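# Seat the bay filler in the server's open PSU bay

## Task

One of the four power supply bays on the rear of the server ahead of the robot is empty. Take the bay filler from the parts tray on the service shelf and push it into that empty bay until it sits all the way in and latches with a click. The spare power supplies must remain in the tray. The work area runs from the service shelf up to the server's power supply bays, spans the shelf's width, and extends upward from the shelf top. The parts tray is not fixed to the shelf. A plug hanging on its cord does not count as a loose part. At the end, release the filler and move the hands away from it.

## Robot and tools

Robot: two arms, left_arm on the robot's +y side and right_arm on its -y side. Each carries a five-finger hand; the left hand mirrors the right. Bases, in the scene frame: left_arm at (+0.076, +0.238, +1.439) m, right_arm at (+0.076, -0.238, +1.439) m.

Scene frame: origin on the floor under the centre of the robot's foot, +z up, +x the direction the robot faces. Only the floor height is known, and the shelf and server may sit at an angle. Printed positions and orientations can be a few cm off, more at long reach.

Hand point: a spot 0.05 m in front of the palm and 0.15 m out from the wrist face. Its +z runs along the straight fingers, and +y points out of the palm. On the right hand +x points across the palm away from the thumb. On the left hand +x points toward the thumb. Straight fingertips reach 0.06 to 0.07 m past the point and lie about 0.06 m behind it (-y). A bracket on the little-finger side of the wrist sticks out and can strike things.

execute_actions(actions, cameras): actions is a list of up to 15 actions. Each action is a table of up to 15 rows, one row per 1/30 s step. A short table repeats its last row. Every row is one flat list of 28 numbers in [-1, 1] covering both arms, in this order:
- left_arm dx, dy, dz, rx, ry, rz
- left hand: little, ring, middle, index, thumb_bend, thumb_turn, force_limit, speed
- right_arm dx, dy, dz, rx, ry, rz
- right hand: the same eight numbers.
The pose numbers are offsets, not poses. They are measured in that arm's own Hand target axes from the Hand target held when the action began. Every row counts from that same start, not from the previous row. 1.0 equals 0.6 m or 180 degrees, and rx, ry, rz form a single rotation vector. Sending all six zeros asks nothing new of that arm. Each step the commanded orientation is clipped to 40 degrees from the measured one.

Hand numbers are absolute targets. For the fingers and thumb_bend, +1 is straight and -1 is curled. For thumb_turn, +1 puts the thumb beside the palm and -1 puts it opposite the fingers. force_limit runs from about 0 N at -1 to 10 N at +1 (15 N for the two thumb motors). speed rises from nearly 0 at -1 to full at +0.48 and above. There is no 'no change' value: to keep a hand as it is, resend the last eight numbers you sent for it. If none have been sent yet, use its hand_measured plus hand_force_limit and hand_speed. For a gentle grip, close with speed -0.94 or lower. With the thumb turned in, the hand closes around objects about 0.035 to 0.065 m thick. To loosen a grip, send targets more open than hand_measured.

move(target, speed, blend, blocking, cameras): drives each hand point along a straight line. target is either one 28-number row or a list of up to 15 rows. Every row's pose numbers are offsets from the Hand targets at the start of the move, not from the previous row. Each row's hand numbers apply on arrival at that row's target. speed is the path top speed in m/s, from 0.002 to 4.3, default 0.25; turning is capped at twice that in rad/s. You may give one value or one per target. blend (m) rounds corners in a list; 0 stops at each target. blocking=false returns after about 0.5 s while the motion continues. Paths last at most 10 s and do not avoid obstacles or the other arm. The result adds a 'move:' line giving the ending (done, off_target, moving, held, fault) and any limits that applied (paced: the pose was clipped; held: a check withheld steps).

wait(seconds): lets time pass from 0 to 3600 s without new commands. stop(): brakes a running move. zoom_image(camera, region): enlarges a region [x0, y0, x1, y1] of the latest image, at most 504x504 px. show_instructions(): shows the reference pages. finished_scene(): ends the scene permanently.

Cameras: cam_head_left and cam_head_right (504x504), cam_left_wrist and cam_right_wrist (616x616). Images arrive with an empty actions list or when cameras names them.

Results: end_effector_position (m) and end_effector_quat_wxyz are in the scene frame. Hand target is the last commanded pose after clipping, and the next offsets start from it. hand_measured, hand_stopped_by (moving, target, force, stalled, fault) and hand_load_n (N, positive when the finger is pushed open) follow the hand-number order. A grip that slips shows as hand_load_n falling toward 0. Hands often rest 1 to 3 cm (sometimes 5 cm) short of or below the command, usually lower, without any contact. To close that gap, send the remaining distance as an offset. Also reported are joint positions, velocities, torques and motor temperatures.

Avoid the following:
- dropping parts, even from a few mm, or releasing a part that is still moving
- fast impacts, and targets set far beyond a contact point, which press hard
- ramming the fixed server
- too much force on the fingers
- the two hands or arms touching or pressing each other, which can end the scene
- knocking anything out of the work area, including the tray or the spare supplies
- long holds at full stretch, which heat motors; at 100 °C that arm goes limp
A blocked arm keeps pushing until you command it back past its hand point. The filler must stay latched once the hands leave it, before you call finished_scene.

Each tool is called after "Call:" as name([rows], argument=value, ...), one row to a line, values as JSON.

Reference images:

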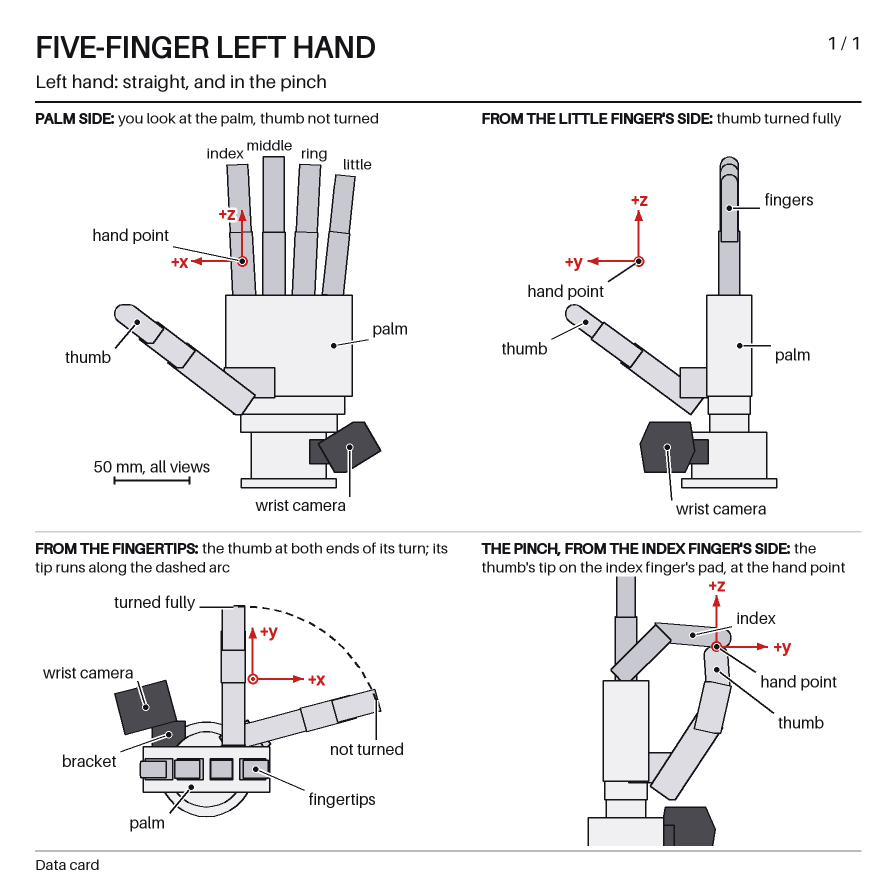

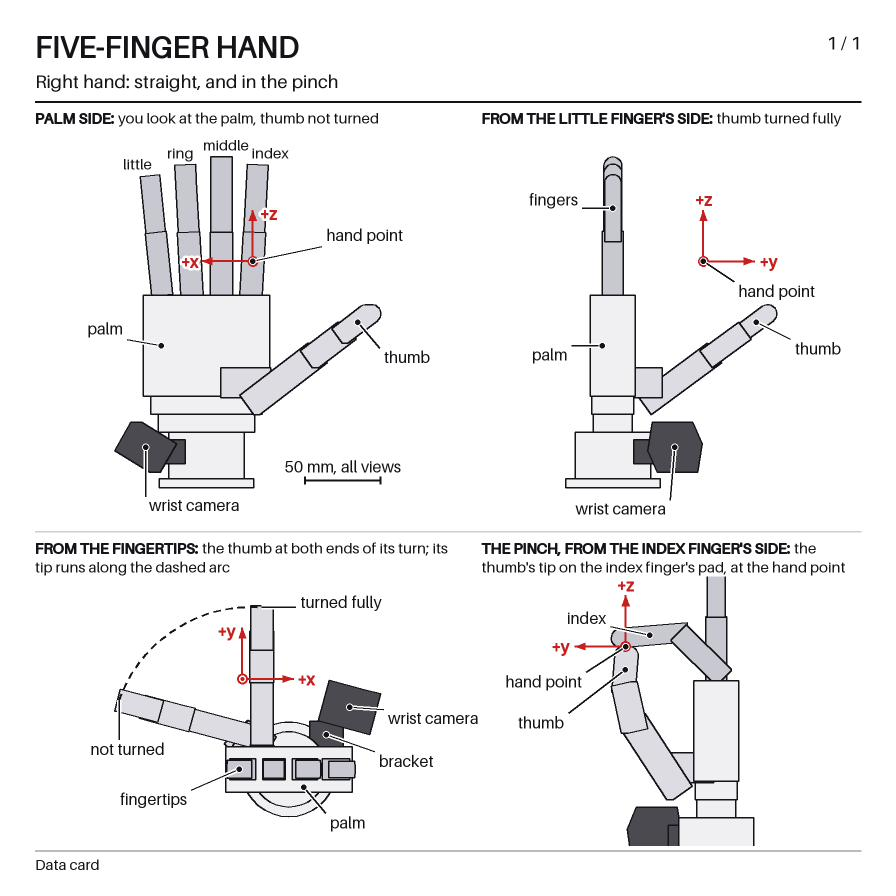

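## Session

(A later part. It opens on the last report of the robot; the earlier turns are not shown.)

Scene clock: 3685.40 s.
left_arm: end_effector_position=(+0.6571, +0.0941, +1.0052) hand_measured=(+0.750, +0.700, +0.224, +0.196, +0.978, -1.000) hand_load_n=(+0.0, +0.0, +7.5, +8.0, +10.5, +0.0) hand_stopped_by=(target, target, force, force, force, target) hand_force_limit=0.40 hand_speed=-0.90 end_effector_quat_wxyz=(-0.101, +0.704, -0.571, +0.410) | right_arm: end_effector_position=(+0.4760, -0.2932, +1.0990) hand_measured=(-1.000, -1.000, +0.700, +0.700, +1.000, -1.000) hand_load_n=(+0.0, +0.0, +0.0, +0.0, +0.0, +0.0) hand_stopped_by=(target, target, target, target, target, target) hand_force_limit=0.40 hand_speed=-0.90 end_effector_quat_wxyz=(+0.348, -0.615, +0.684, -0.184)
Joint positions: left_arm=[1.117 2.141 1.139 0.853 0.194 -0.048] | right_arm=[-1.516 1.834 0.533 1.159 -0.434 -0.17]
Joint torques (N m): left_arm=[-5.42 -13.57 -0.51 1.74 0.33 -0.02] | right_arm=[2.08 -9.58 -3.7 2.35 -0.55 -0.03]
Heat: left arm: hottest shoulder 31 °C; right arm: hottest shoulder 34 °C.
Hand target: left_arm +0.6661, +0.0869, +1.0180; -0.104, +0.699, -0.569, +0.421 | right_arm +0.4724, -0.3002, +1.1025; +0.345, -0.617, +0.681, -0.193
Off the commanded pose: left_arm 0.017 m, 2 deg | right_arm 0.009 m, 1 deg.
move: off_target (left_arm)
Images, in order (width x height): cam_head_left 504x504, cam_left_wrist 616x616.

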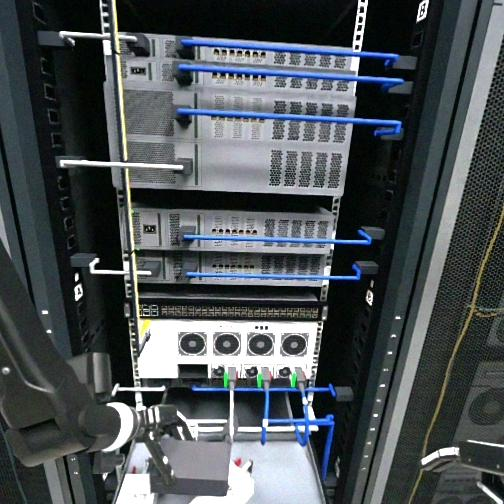

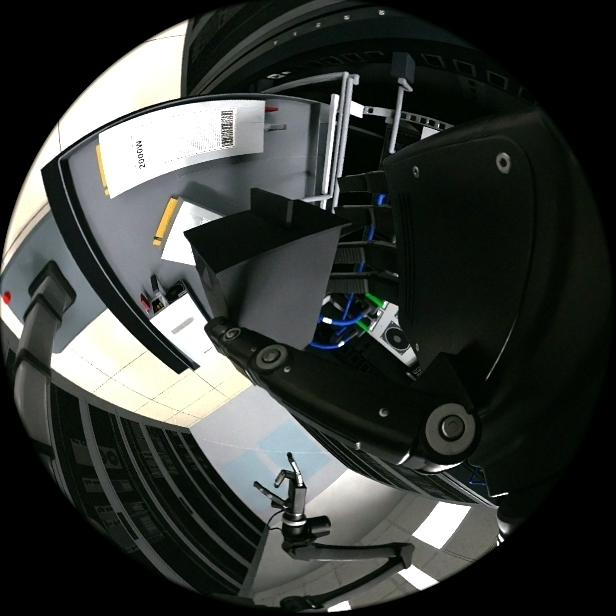

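Call:
move([
  [0.0195,-0.0849,0.0329,0.1172,-0.156,-0.156,0.75,0.7,0.05,0.0,0.6,-1,0.4,-0.9,0,0,0,0,0,0,-1,-1,0.7,0.7,1,-1,0.4,-0.9],
  [0.0195,-0.1321,0.08,0.2345,-0.312,-0.312,0.75,0.7,0.05,0.0,0.6,-1,0.4,-0.9,0,0,0,0,0,0,-1,-1,0.7,0.7,1,-1,0.4,-0.9],
], speed=0.15, blend=[0.02,0], cameras=["cam_left_wrist","cam_head_left","cam_head_right"])

Scene clock: 3710.20 s.
left_arm: end_effector_position=(+0.7433, +0.0995, +1.0309) hand_measured=(+0.750, +0.700, +0.224, +0.196, +0.978, -1.000) hand_load_n=(+0.0, +0.0, +7.0, +8.0, +10.5, -0.5) hand_stopped_by=(target, target, force, force, force, target) hand_force_limit=0.40 hand_speed=-0.90 end_effector_quat_wxyz=(+0.379, -0.897, -0.082, -0.212) | right_arm: end_effector_position=(+0.4760, -0.2932, +1.0990) hand_measured=(-1.000, -1.000, +0.700, +0.700, +1.000, -1.000) hand_load_n=(+0.0, +0.0, +0.0, +0.0, +0.0, +0.0) hand_stopped_by=(target, target, target, target, target, target) hand_force_limit=0.40 hand_speed=-0.90 end_effector_quat_wxyz=(+0.348, -0.615, +0.684, -0.184)
Joint positions: left_arm=[0.798 2.29 1.469 0.661 -1.293 -1.208] | right_arm=[-1.516 1.834 0.533 1.159 -0.434 -0.17]
Joint torques (N m): left_arm=[-9.64 -13.8 2.67 0.57 -0.49 -0.09] | right_arm=[1.9 -9.41 -3.77 2.36 -0.55 -0.02]
Heat: left arm: hottest shoulder 30 °C; right arm: hottest shoulder 34 °C.
Hand target: left_arm +0.7560, +0.0870, +1.0430; -0.371, +0.897, +0.092, +0.224 | right_arm +0.4724, -0.3002, +1.1025; +0.345, -0.617, +0.681, -0.193
Off the commanded pose: left_arm 0.022 m, 2 deg | right_arm 0.009 m, 1 deg.
move: off_target (left_arm)
Images, in order (width x height): cam_head_left 504x504, cam_head_right 504x504, cam_left_wrist 616x616.

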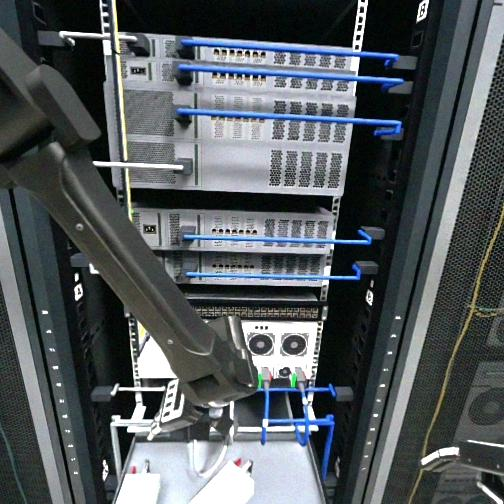

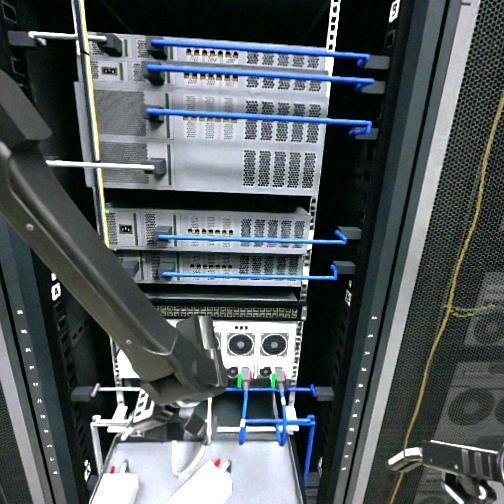

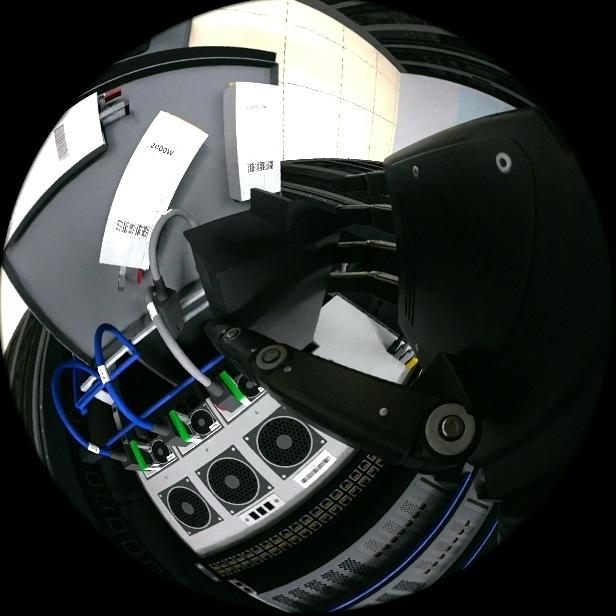

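Call:
execute_actions(actions=[])

Scene clock: 3748.40 s.
left_arm: end_effector_position=(+0.7433, +0.0994, +1.0309) hand_measured=(+0.750, +0.700, +0.224, +0.196, +0.978, -1.000) hand_load_n=(+0.0, +0.0, +7.0, +8.0, +10.5, +0.0) hand_stopped_by=(target, target, force, force, force, target) hand_force_limit=0.40 hand_speed=-0.90 end_effector_quat_wxyz=(+0.379, -0.897, -0.082, -0.212) | right_arm: end_effector_position=(+0.4760, -0.2932, +1.0990) hand_measured=(-1.000, -1.000, +0.700, +0.700, +1.000, -1.000) hand_load_n=(+0.0, +0.0, +0.0, +0.0, +0.0, +0.0) hand_stopped_by=(target, target, target, target, target, target) hand_force_limit=0.40 hand_speed=-0.90 end_effector_quat_wxyz=(+0.348, -0.615, +0.684, -0.184)
Joint positions: left_arm=[0.798 2.29 1.469 0.66 -1.293 -1.209] | right_arm=[-1.516 1.834 0.533 1.159 -0.434 -0.17]
Joint velocities: within noise
Joint torques (N m): left_arm=[-9.64 -13.63 2.73 0.7 -0.48 -0.08] | right_arm=[1.9 -9.58 -3.81 2.37 -0.55 -0.04]
Motor temperatures (°C): left_arm=[24 30 26 25 23 24] | right_arm=[23 33 26 24 23 25]
Heat: left arm: hottest shoulder 30 °C; right arm: hottest shoulder 33 °C.
Hand target: left_arm +0.7560, +0.0870, +1.0429; -0.371, +0.897, +0.092, +0.224 | right_arm +0.4724, -0.3002, +1.1025; +0.345, -0.617, +0.681, -0.193
Off the commanded pose: left_arm 0.022 m, 2 deg | right_arm 0.009 m, 1 deg.

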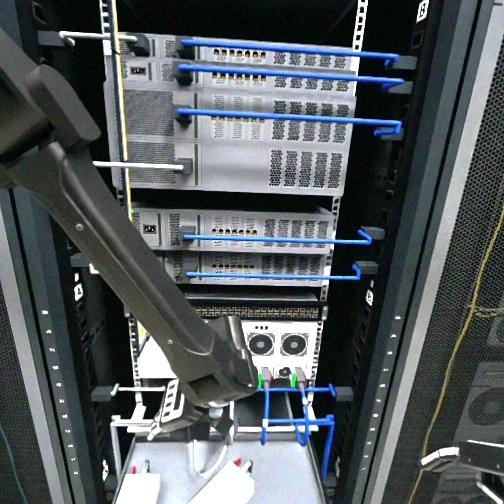

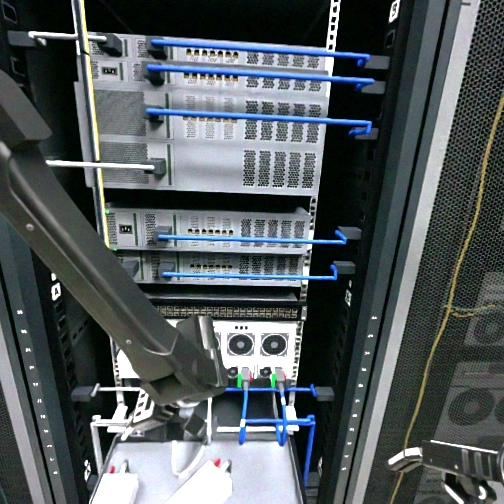

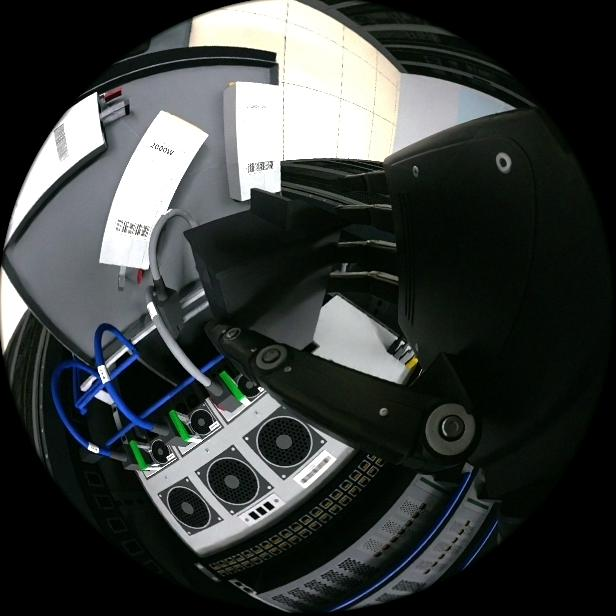

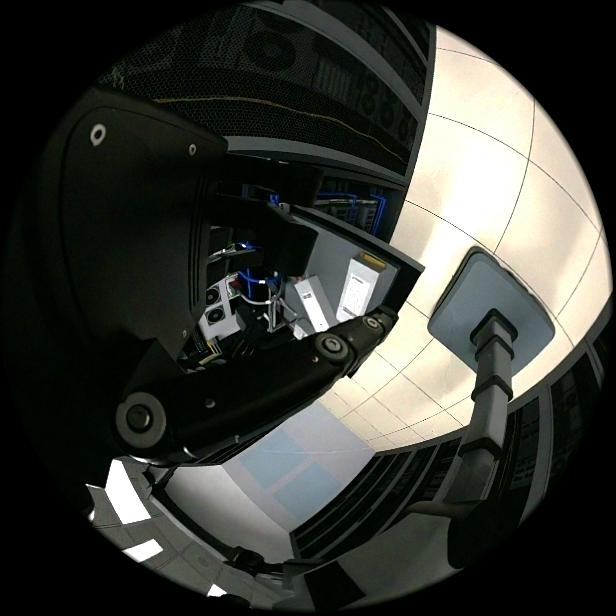

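Call:
zoom_image(camera="cam_left_wrist", region=[180, 200, 480, 500])

Call:
zoom_image(camera="cam_head_left", region=[110, 300, 340, 504])

Call:
zoom_image(camera="cam_right_wrist", region=[180, 180, 420, 420])

Scaled by 1.680 from the camera's image (finer frame: 880x880).

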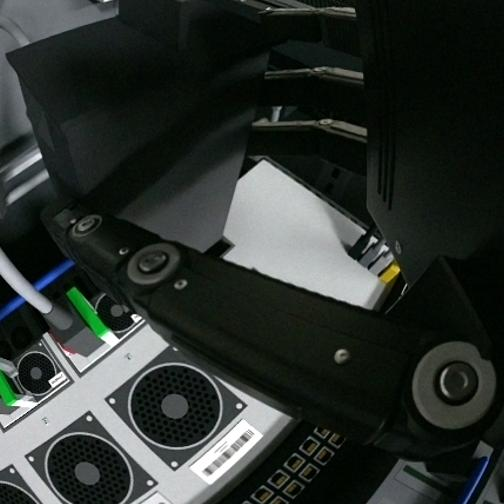

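Scaled by 2.191.

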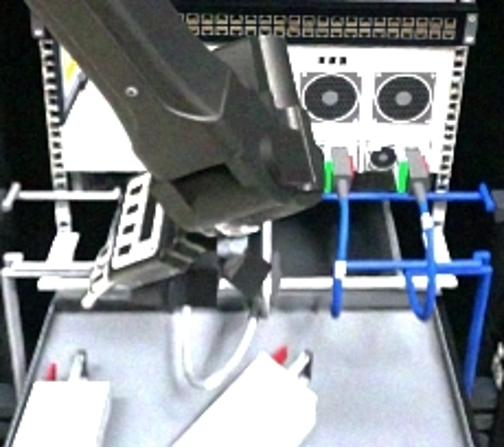

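Scaled by 2.100 from the camera's image (finer frame: 880x880).

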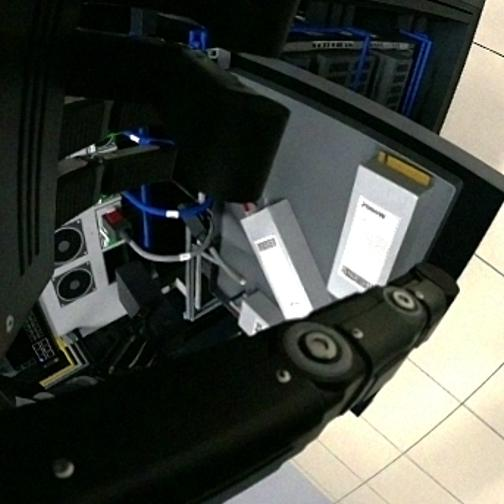

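Call:
zoom_image(camera="cam_head_left", region=[110, 20, 380, 140])

Call:
zoom_image(camera="cam_head_left", region=[110, 190, 380, 330])

Call:
zoom_image(camera="cam_head_right", region=[80, 290, 350, 430])

Scaled by 1.867.

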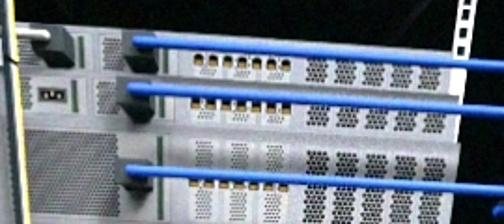

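Scaled by 1.867.

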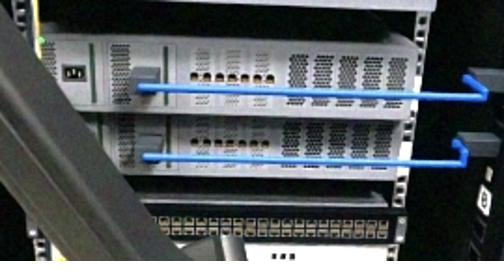

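Scaled by 1.867.

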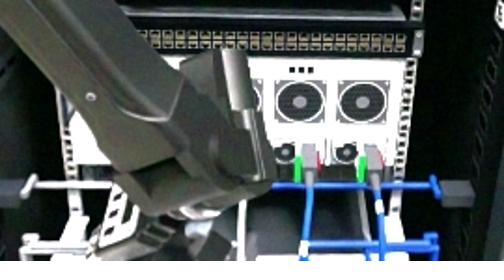

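Call:
zoom_image(camera="cam_left_wrist", region=[110, 360, 330, 580])

Call:
zoom_image(camera="cam_left_wrist", region=[170, 160, 370, 360])

Scaled by 2.291 from the camera's image (finer frame: 880x880).

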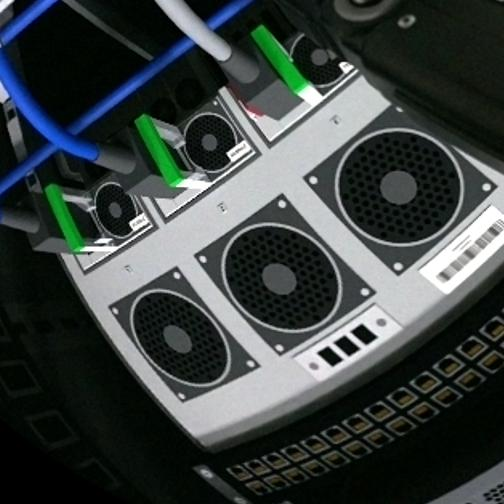

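Scaled by 2.520 from the camera's image (finer frame: 880x880).

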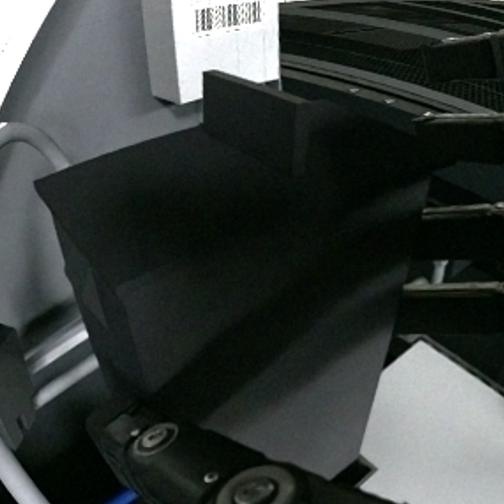

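Call:
zoom_image(camera="cam_left_wrist", region=[170, 170, 290, 290])

Call:
zoom_image(camera="cam_left_wrist", region=[260, 180, 380, 300])

Call:
zoom_image(camera="cam_left_wrist", region=[200, 280, 340, 420])

Scaled by 4.200 from the camera's image (finer frame: 880x880).

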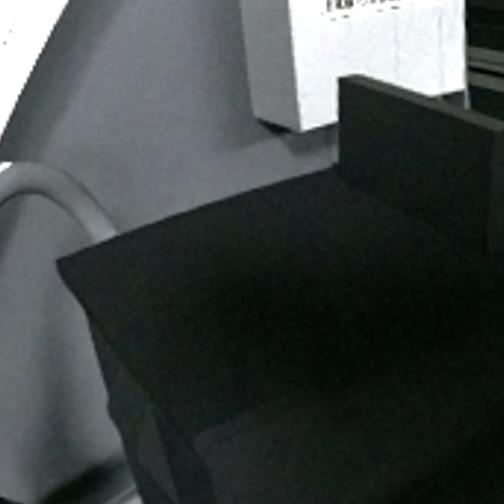

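Scaled by 4.200 from the camera's image (finer frame: 880x880).

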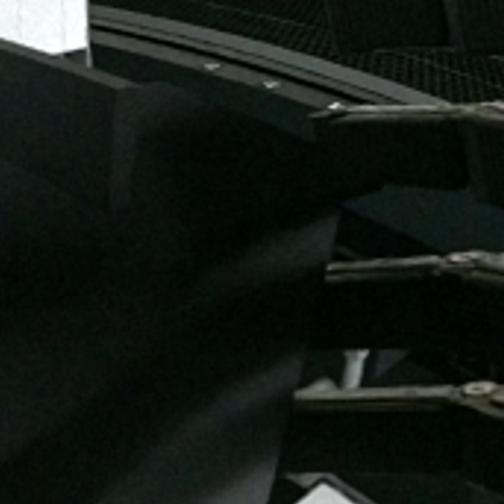

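Scaled by 3.600 from the camera's image (finer frame: 880x880).

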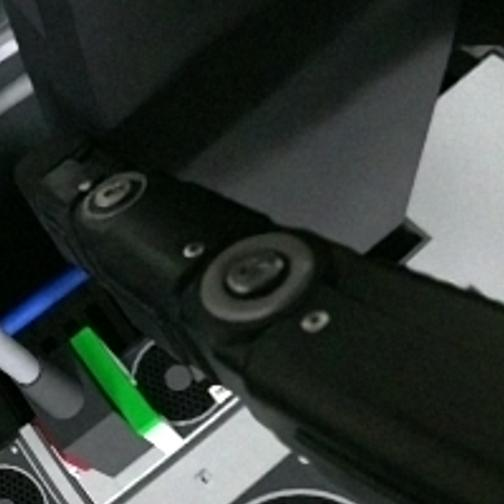

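Call:
move(target=[0,-0.0236,0.0236,0.0227,-0.0302,-0.0302,0.75,0.7,0.05,0.0,0.6,-1,0.4,-0.9,0,0,0,0,0,0,-1,-1,0.7,0.7,1,-1,0.4,-0.9], speed=0.08, cameras=["cam_left_wrist"])

Scene clock: 3970.37 s.
left_arm: end_effector_position=(+0.7340, +0.1088, +1.0239) hand_measured=(+0.750, +0.700, +0.224, +0.196, +0.978, -1.000) hand_load_n=(+0.0, +0.0, +7.5, +8.5, +10.5, +0.0) hand_stopped_by=(target, target, force, force, force, target) hand_force_limit=0.40 hand_speed=-0.90 end_effector_quat_wxyz=(+0.393, -0.891, -0.141, -0.181) | right_arm: end_effector_position=(+0.4760, -0.2932, +1.0990) hand_measured=(-1.000, -1.000, +0.700, +0.700, +1.000, -1.000) hand_load_n=(+0.0, +0.5, +0.0, +0.0, +0.0, +0.0) hand_stopped_by=(target, target, target, target, target, target) hand_force_limit=0.40 hand_speed=-0.90 end_effector_quat_wxyz=(+0.348, -0.615, +0.684, -0.184)
Joint positions: left_arm=[0.798 2.281 1.537 0.22 -1.367 -1.639] | right_arm=[-1.516 1.834 0.533 1.159 -0.434 -0.17]
Joint torques (N m): left_arm=[-8.64 -15.44 2.92 0.27 -0.71 -0.03] | right_arm=[1.85 -9.47 -3.81 2.32 -0.57 -0.04]
Heat: left arm: hottest shoulder 30 °C; right arm: hottest shoulder 33 °C.
Hand target: left_arm +0.7560, +0.1071, +1.0430; -0.387, +0.887, +0.160, +0.195 | right_arm +0.4724, -0.3002, +1.1025; +0.345, -0.617, +0.681, -0.193
Off the commanded pose: left_arm 0.029 m, 3 deg | right_arm 0.009 m, 1 deg.
move: off_target (left_arm)

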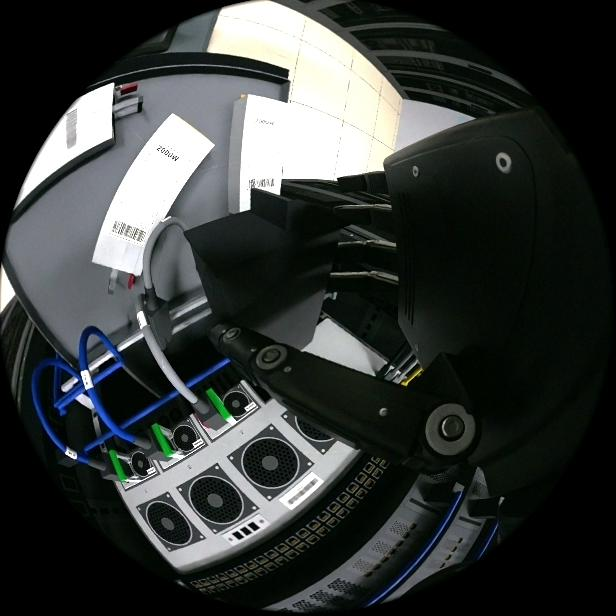

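Call:
zoom_image(camera="cam_left_wrist", region=[100, 360, 340, 600])

Call:
zoom_image(camera="cam_left_wrist", region=[170, 180, 370, 380])

Call:
zoom_image(camera="cam_left_wrist", region=[270, 290, 390, 410])

Scaled by 2.100 from the camera's image (finer frame: 880x880).

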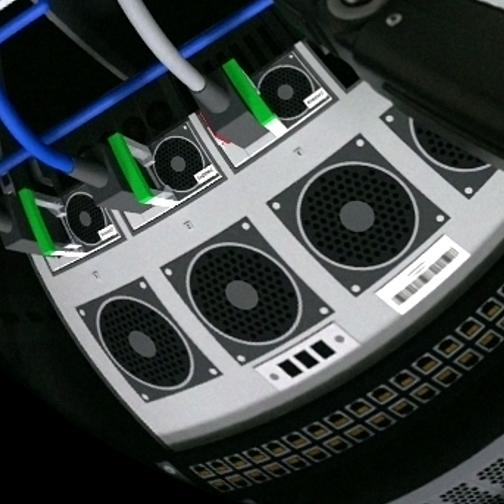

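Scaled by 2.520 from the camera's image (finer frame: 880x880).

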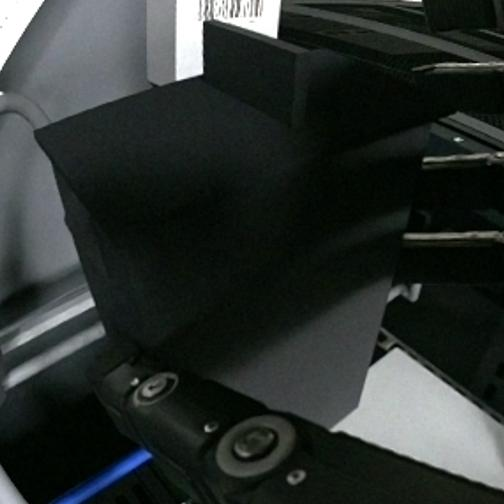

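Scaled by 4.200 from the camera's image (finer frame: 880x880).

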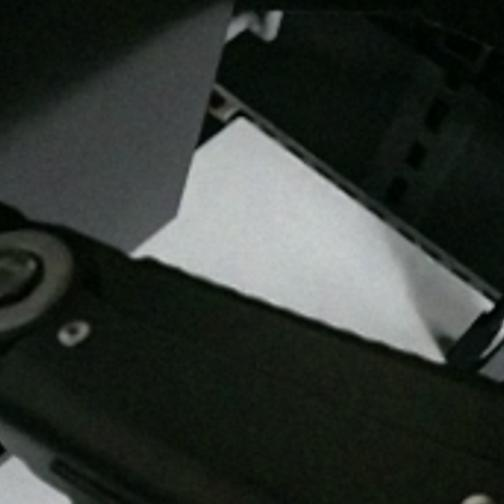

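Call:
move(target=[0.051,0.0307,0.0398,0.0045,0.0046,-0.0189,0.75,0.7,0.05,0.0,0.6,-1,0.4,-0.9,0,0,0,0,0,0,-1,-1,0.7,0.7,1,-1,0.4,-0.9], speed=0.06, cameras=["cam_left_wrist","cam_head_left","cam_right_wrist"])

Call:
zoom_image(camera="cam_left_wrist", region=[170, 260, 370, 460])

Scene clock: 4059.10 s.
left_arm: end_effector_position=(+0.7843, +0.1085, +1.0303) hand_measured=(+0.750, +0.700, +0.224, +0.196, +0.978, -1.000) hand_load_n=(+0.0, +0.0, +7.5, +8.0, +10.5, +0.0) hand_stopped_by=(target, target, force, force, force, target) hand_force_limit=0.40 hand_speed=-0.90 end_effector_quat_wxyz=(+0.387, -0.883, -0.170, -0.204) | right_arm: end_effector_position=(+0.4760, -0.2932, +1.0990) hand_measured=(-1.000, -1.000, +0.700, +0.700, +1.000, -1.000) hand_load_n=(+0.0, +0.0, +0.0, +0.0, +0.0, +0.0) hand_stopped_by=(target, target, target, target, target, target) hand_force_limit=0.40 hand_speed=-0.90 end_effector_quat_wxyz=(+0.348, -0.615, +0.684, -0.184)
Joint positions: left_arm=[0.803 2.312 1.666 0.229 -1.364 -1.606] | right_arm=[-1.516 1.834 0.533 1.159 -0.434 -0.17]
Joint torques (N m): left_arm=[-7.71 -14.51 3.9 1.35 -0.46 0.1] | right_arm=[1.9 -9.52 -3.81 2.36 -0.55 -0.02]
Heat: left arm: hottest shoulder 30 °C; right arm: hottest shoulder 33 °C.
Hand target: left_arm +0.7961, +0.1171, +1.0310; -0.388, +0.878, +0.185, +0.212 | right_arm +0.4724, -0.3002, +1.1025; +0.345, -0.617, +0.681, -0.193
Off the commanded pose: left_arm 0.014 m, 2 deg | right_arm 0.009 m, 1 deg.
move: off_target (left_arm)
Images, in order (width x height): cam_head_left 504x504, cam_left_wrist 616x616, cam_right_wrist 616x616.

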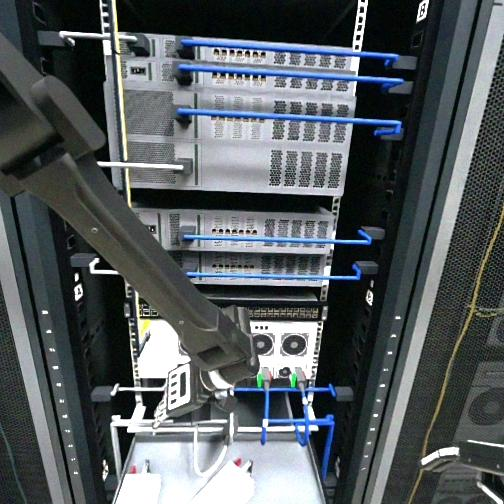

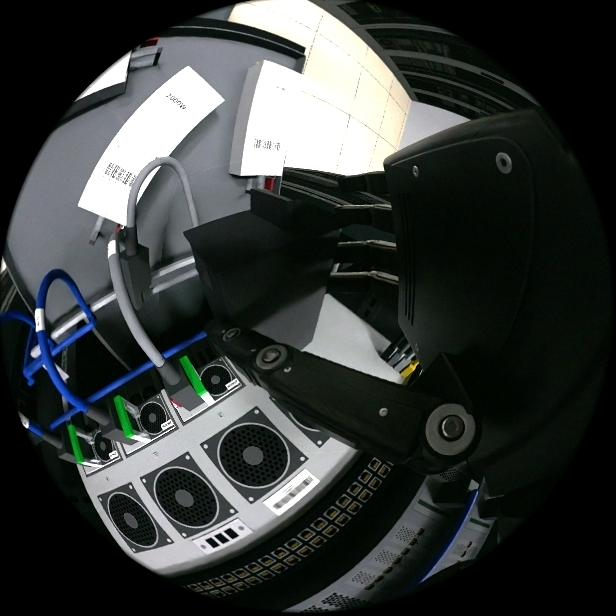

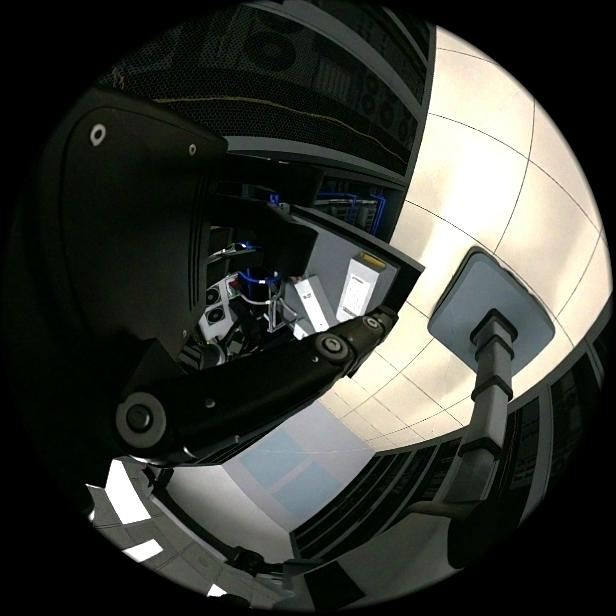

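Scaled by 2.520 from the camera's image (finer frame: 880x880).

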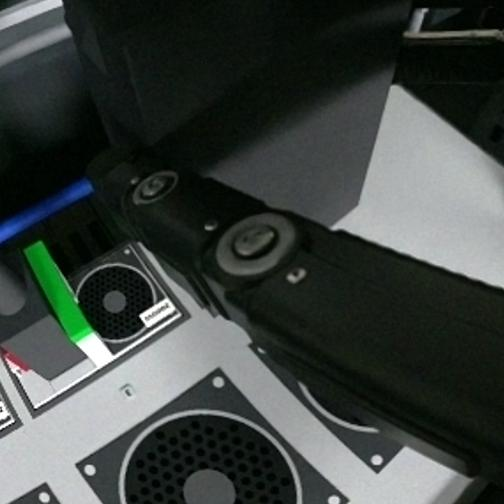

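Call:
zoom_image(camera="cam_left_wrist", region=[60, 340, 340, 620])

Call:
zoom_image(camera="cam_left_wrist", region=[260, 260, 380, 380])

Invalid region (60, 340, 340, 620): it reaches outside that camera's 616x616 image.

Scaled by 4.200 from the camera's image (finer frame: 880x880).

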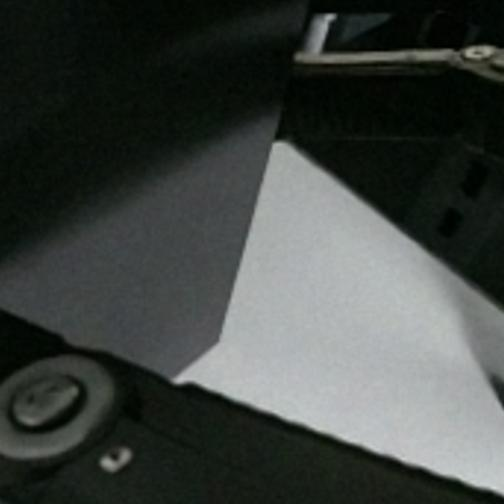

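Call:
zoom_image(camera="cam_left_wrist", region=[60, 340, 330, 610])

Scaled by 1.867 from the camera's image (finer frame: 880x880).

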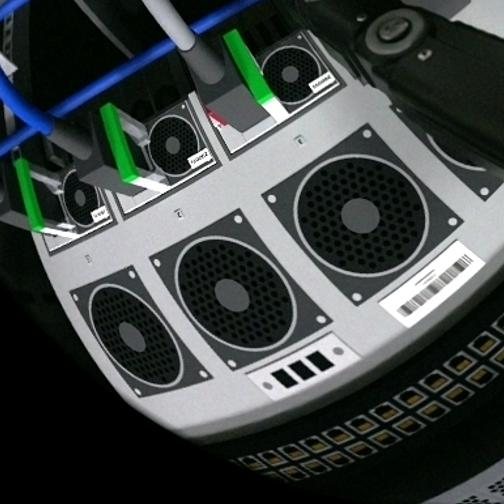

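Call:
move(target=[0,0,0,0,0,0,0.75,0.7,0.05,0.0,0.6,-1,0.4,-0.9,-0.131,-0.105,0.343,0,0,0,-1,-1,0.7,0.7,1,-1,0.4,-0.9], speed=0.15, cameras=["cam_right_wrist","cam_head_left"])

Scene clock: 4120.90 s.
left_arm: end_effector_position=(+0.7843, +0.1085, +1.0303) hand_measured=(+0.750, +0.700, +0.224, +0.196, +0.978, -1.000) hand_load_n=(+0.0, +0.0, +7.5, +8.0, +10.5, +0.0) hand_stopped_by=(target, target, force, force, force, target) hand_force_limit=0.40 hand_speed=-0.90 end_effector_quat_wxyz=(+0.388, -0.883, -0.169, -0.204) | right_arm: end_effector_position=(+0.6688, -0.2126, +1.0317) hand_measured=(-1.000, -1.000, +0.700, +0.700, +1.000, -1.000) hand_load_n=(+0.0, +0.0, +0.0, +0.0, +0.0, +0.0) hand_stopped_by=(target, target, target, target, target, target) hand_force_limit=0.40 hand_speed=-0.90 end_effector_quat_wxyz=(+0.347, -0.616, +0.676, -0.207)
Joint positions: left_arm=[0.803 2.312 1.666 0.229 -1.364 -1.605] | right_arm=[-1.225 1.971 1.037 0.839 -0.127 -0.152]
Joint torques (N m): left_arm=[-7.53 -13.98 3.86 1.39 -0.47 0.07] | right_arm=[7.3 -10.75 1.51 1.17 -0.25 0.23]
Heat: left arm: hottest shoulder 33 °C; right arm: hottest shoulder 33 °C.
Hand target: left_arm +0.7961, +0.1171, +1.0310; -0.388, +0.878, +0.185, +0.212 | right_arm +0.6625, -0.2005, +1.0225; +0.345, -0.617, +0.681, -0.193
Off the commanded pose: left_arm 0.015 m, 2 deg | right_arm 0.016 m, 2 deg.
move: off_target (right_arm)
Images, in order (width x height): cam_head_left 504x504, cam_right_wrist 616x616.

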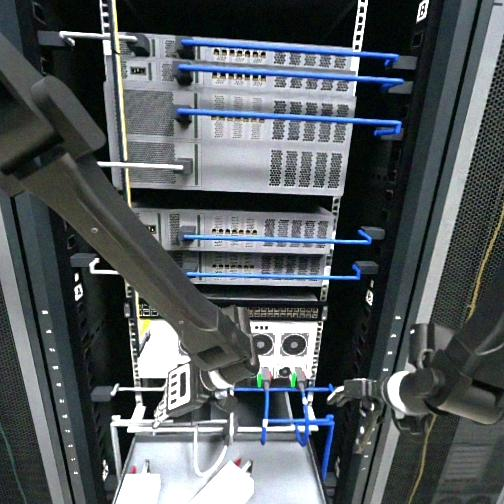

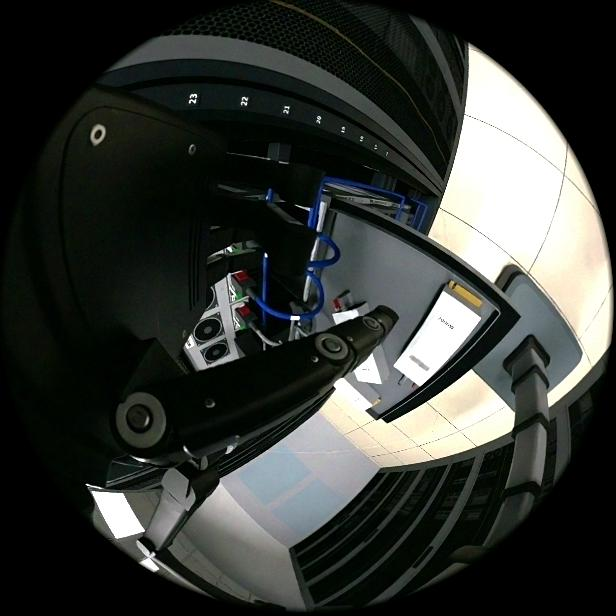

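Call:
move(target=[0,0,0,0,0,0,0.75,0.7,0.05,0.0,0.6,-1,0.4,-0.9,0,0,0,0,0,0,-1,-1,0.7,0.7,1,1,0.4,0], cameras=["cam_right_wrist"])

Scene clock: 4137.43 s.
left_arm: end_effector_position=(+0.7843, +0.1085, +1.0303) hand_measured=(+0.750, +0.700, +0.224, +0.196, +0.978, -1.000) hand_load_n=(+0.0, +0.0, +7.5, +8.5, +10.5, +0.0) hand_stopped_by=(target, target, force, force, force, target) hand_force_limit=0.40 hand_speed=-0.90 end_effector_quat_wxyz=(+0.388, -0.883, -0.169, -0.204) | right_arm: end_effector_position=(+0.6689, -0.2126, +1.0317) hand_measured=(-1.000, -1.000, +0.700, +0.700, +1.000, +1.000) hand_load_n=(+0.0, +0.0, -0.5, +0.0, +0.0, +0.0) hand_stopped_by=(target, target, target, target, target, target) hand_force_limit=0.40 hand_speed=0.00 end_effector_quat_wxyz=(+0.347, -0.616, +0.676, -0.207)
Joint positions: left_arm=[0.803 2.312 1.666 0.229 -1.364 -1.605] | right_arm=[-1.225 1.971 1.037 0.839 -0.126 -0.151]
Joint torques (N m): left_arm=[-7.65 -14.21 3.84 1.42 -0.46 0.08] | right_arm=[7.41 -10.7 1.43 1.14 -0.26 0.21]
Heat: left arm: hottest shoulder 33 °C; right arm: hottest shoulder 32 °C.
Hand target: left_arm +0.7961, +0.1171, +1.0310; -0.388, +0.878, +0.185, +0.212 | right_arm +0.6625, -0.2005, +1.0226; +0.345, -0.617, +0.681, -0.193
Off the commanded pose: left_arm 0.015 m, 2 deg | right_arm 0.017 m, 2 deg.
move: done

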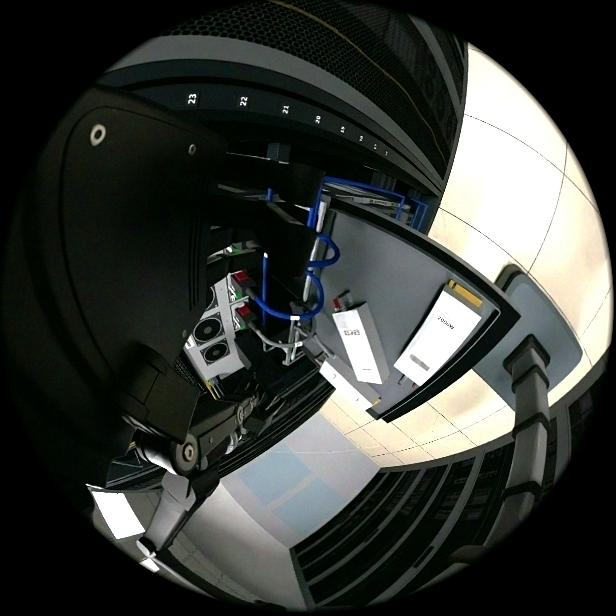

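Call:
zoom_image(camera="cam_right_wrist", region=[170, 260, 350, 440])

Scaled by 2.800 from the camera's image (finer frame: 880x880).

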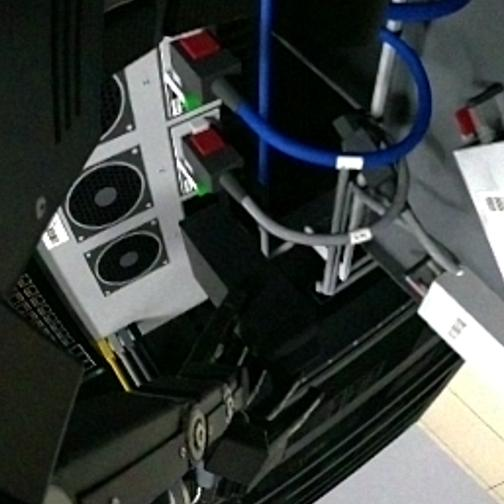

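Call:
zoom_image(camera="cam_right_wrist", region=[215, 300, 305, 390])

Scaled by 5.600 from the camera's image (finer frame: 880x880).

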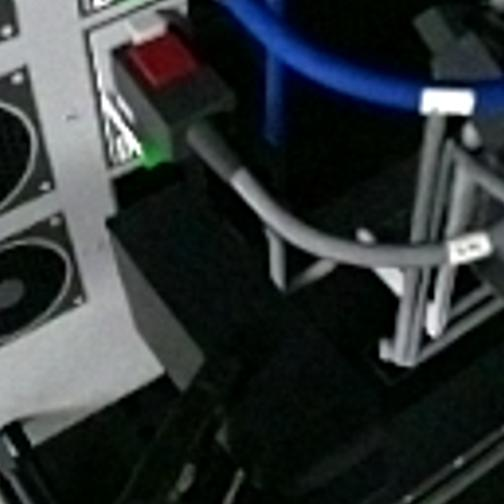

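Call:
move(target=[-0.0098,-0.0098,0.0423,0,0,0,0.75,0.7,0.05,0.0,0.6,-1,0.4,-0.9,0,0,0,0,0,0,-1,-1,0.7,0.7,1,1,0.4,0], speed=0.06, cameras=["cam_left_wrist","cam_right_wrist"])

Call:
zoom_image(camera="cam_right_wrist", region=[215, 300, 305, 390])

Call:
zoom_image(camera="cam_left_wrist", region=[260, 260, 380, 380])

Scene clock: 4190.90 s.
left_arm: end_effector_position=(+0.7902, +0.1357, +1.0173) hand_measured=(+0.750, +0.700, +0.224, +0.196, +0.978, -1.000) hand_load_n=(+0.0, +0.0, +7.5, +8.0, +10.5, +0.0) hand_stopped_by=(target, target, force, force, force, target) hand_force_limit=0.40 hand_speed=-0.90 end_effector_quat_wxyz=(+0.388, -0.880, -0.177, -0.207) | right_arm: end_effector_position=(+0.6689, -0.2126, +1.0317) hand_measured=(-1.000, -1.000, +0.700, +0.700, +1.000, +1.000) hand_load_n=(+0.0, +0.0, +0.0, +0.0, +0.0, +0.0) hand_stopped_by=(target, target, target, target, target, target) hand_force_limit=0.40 hand_speed=0.00 end_effector_quat_wxyz=(+0.347, -0.616, +0.676, -0.207)
Joint positions: left_arm=[0.846 2.318 1.666 0.306 -1.33 -1.55] | right_arm=[-1.225 1.971 1.037 0.839 -0.126 -0.151]
Joint torques (N m): left_arm=[-7.71 -14.1 2.8 1.48 -0.42 0.08] | right_arm=[7.36 -11.11 1.43 1.14 -0.26 0.2]
Heat: left arm: hottest shoulder 33 °C; right arm: hottest shoulder 32 °C.
Hand target: left_arm +0.7941, +0.1392, +1.0161; -0.388, +0.878, +0.185, +0.212 | right_arm +0.6625, -0.2005, +1.0226; +0.345, -0.617, +0.681, -0.193
Off the commanded pose: left_arm 0.005 m, 1 deg | right_arm 0.016 m, 2 deg.
move: done

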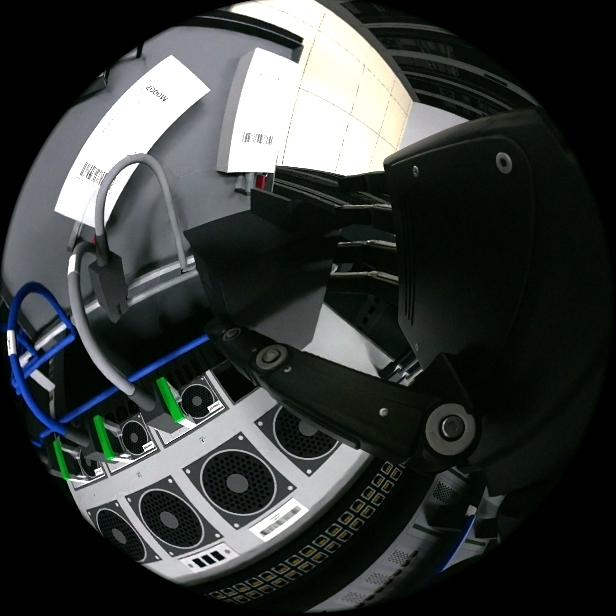

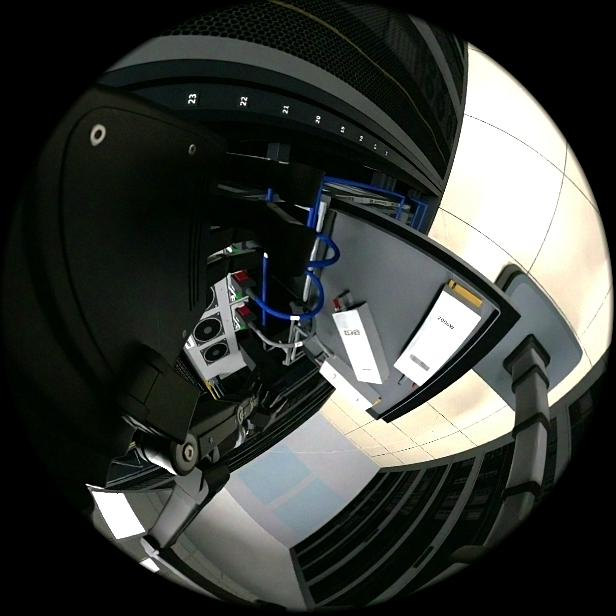

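Scaled by 5.600 from the camera's image (finer frame: 880x880).

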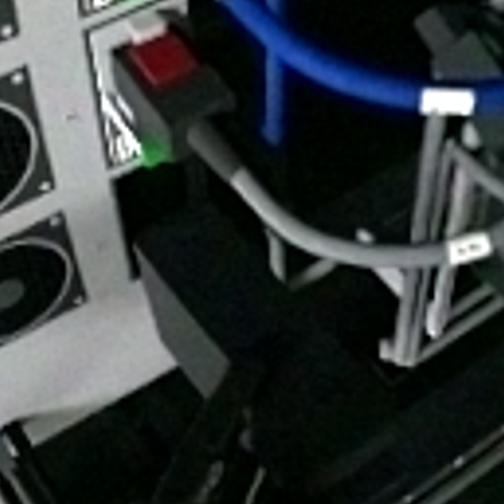

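Scaled by 4.200 from the camera's image (finer frame: 880x880).

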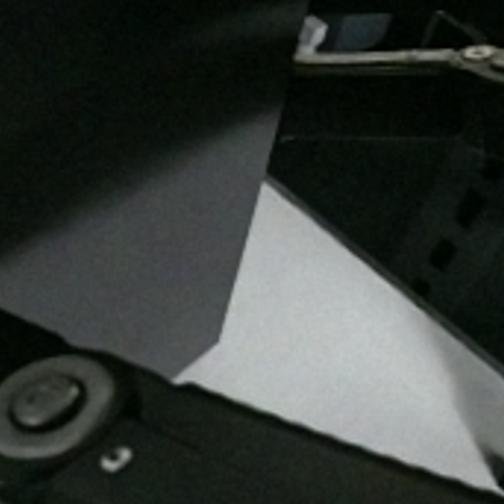

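Call:
zoom_image(camera="cam_right_wrist", region=[228, 320, 268, 360])

Call:
zoom_image(camera="cam_left_wrist", region=[60, 320, 330, 590])

Call:
zoom_image(camera="cam_left_wrist", region=[160, 310, 280, 430])

Scaled by 12.600 from the camera's image (finer frame: 880x880).

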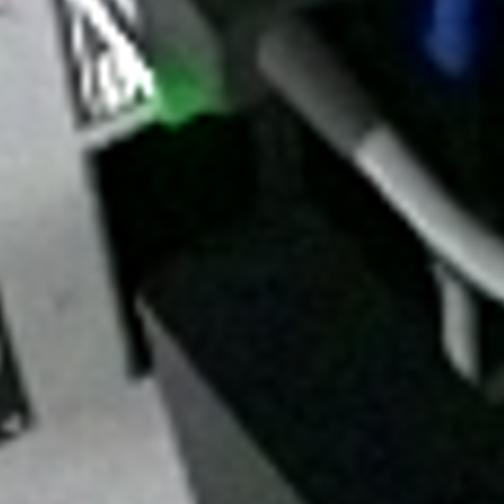

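Scaled by 1.867 from the camera's image (finer frame: 880x880).

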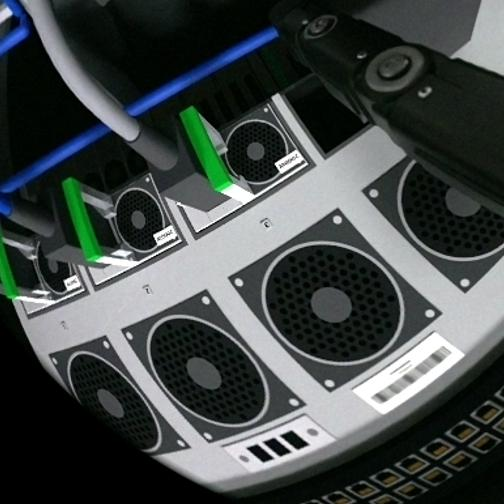

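Scaled by 4.200 from the camera's image (finer frame: 880x880).

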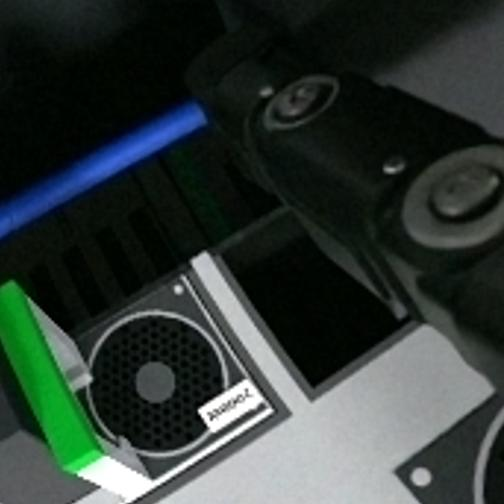

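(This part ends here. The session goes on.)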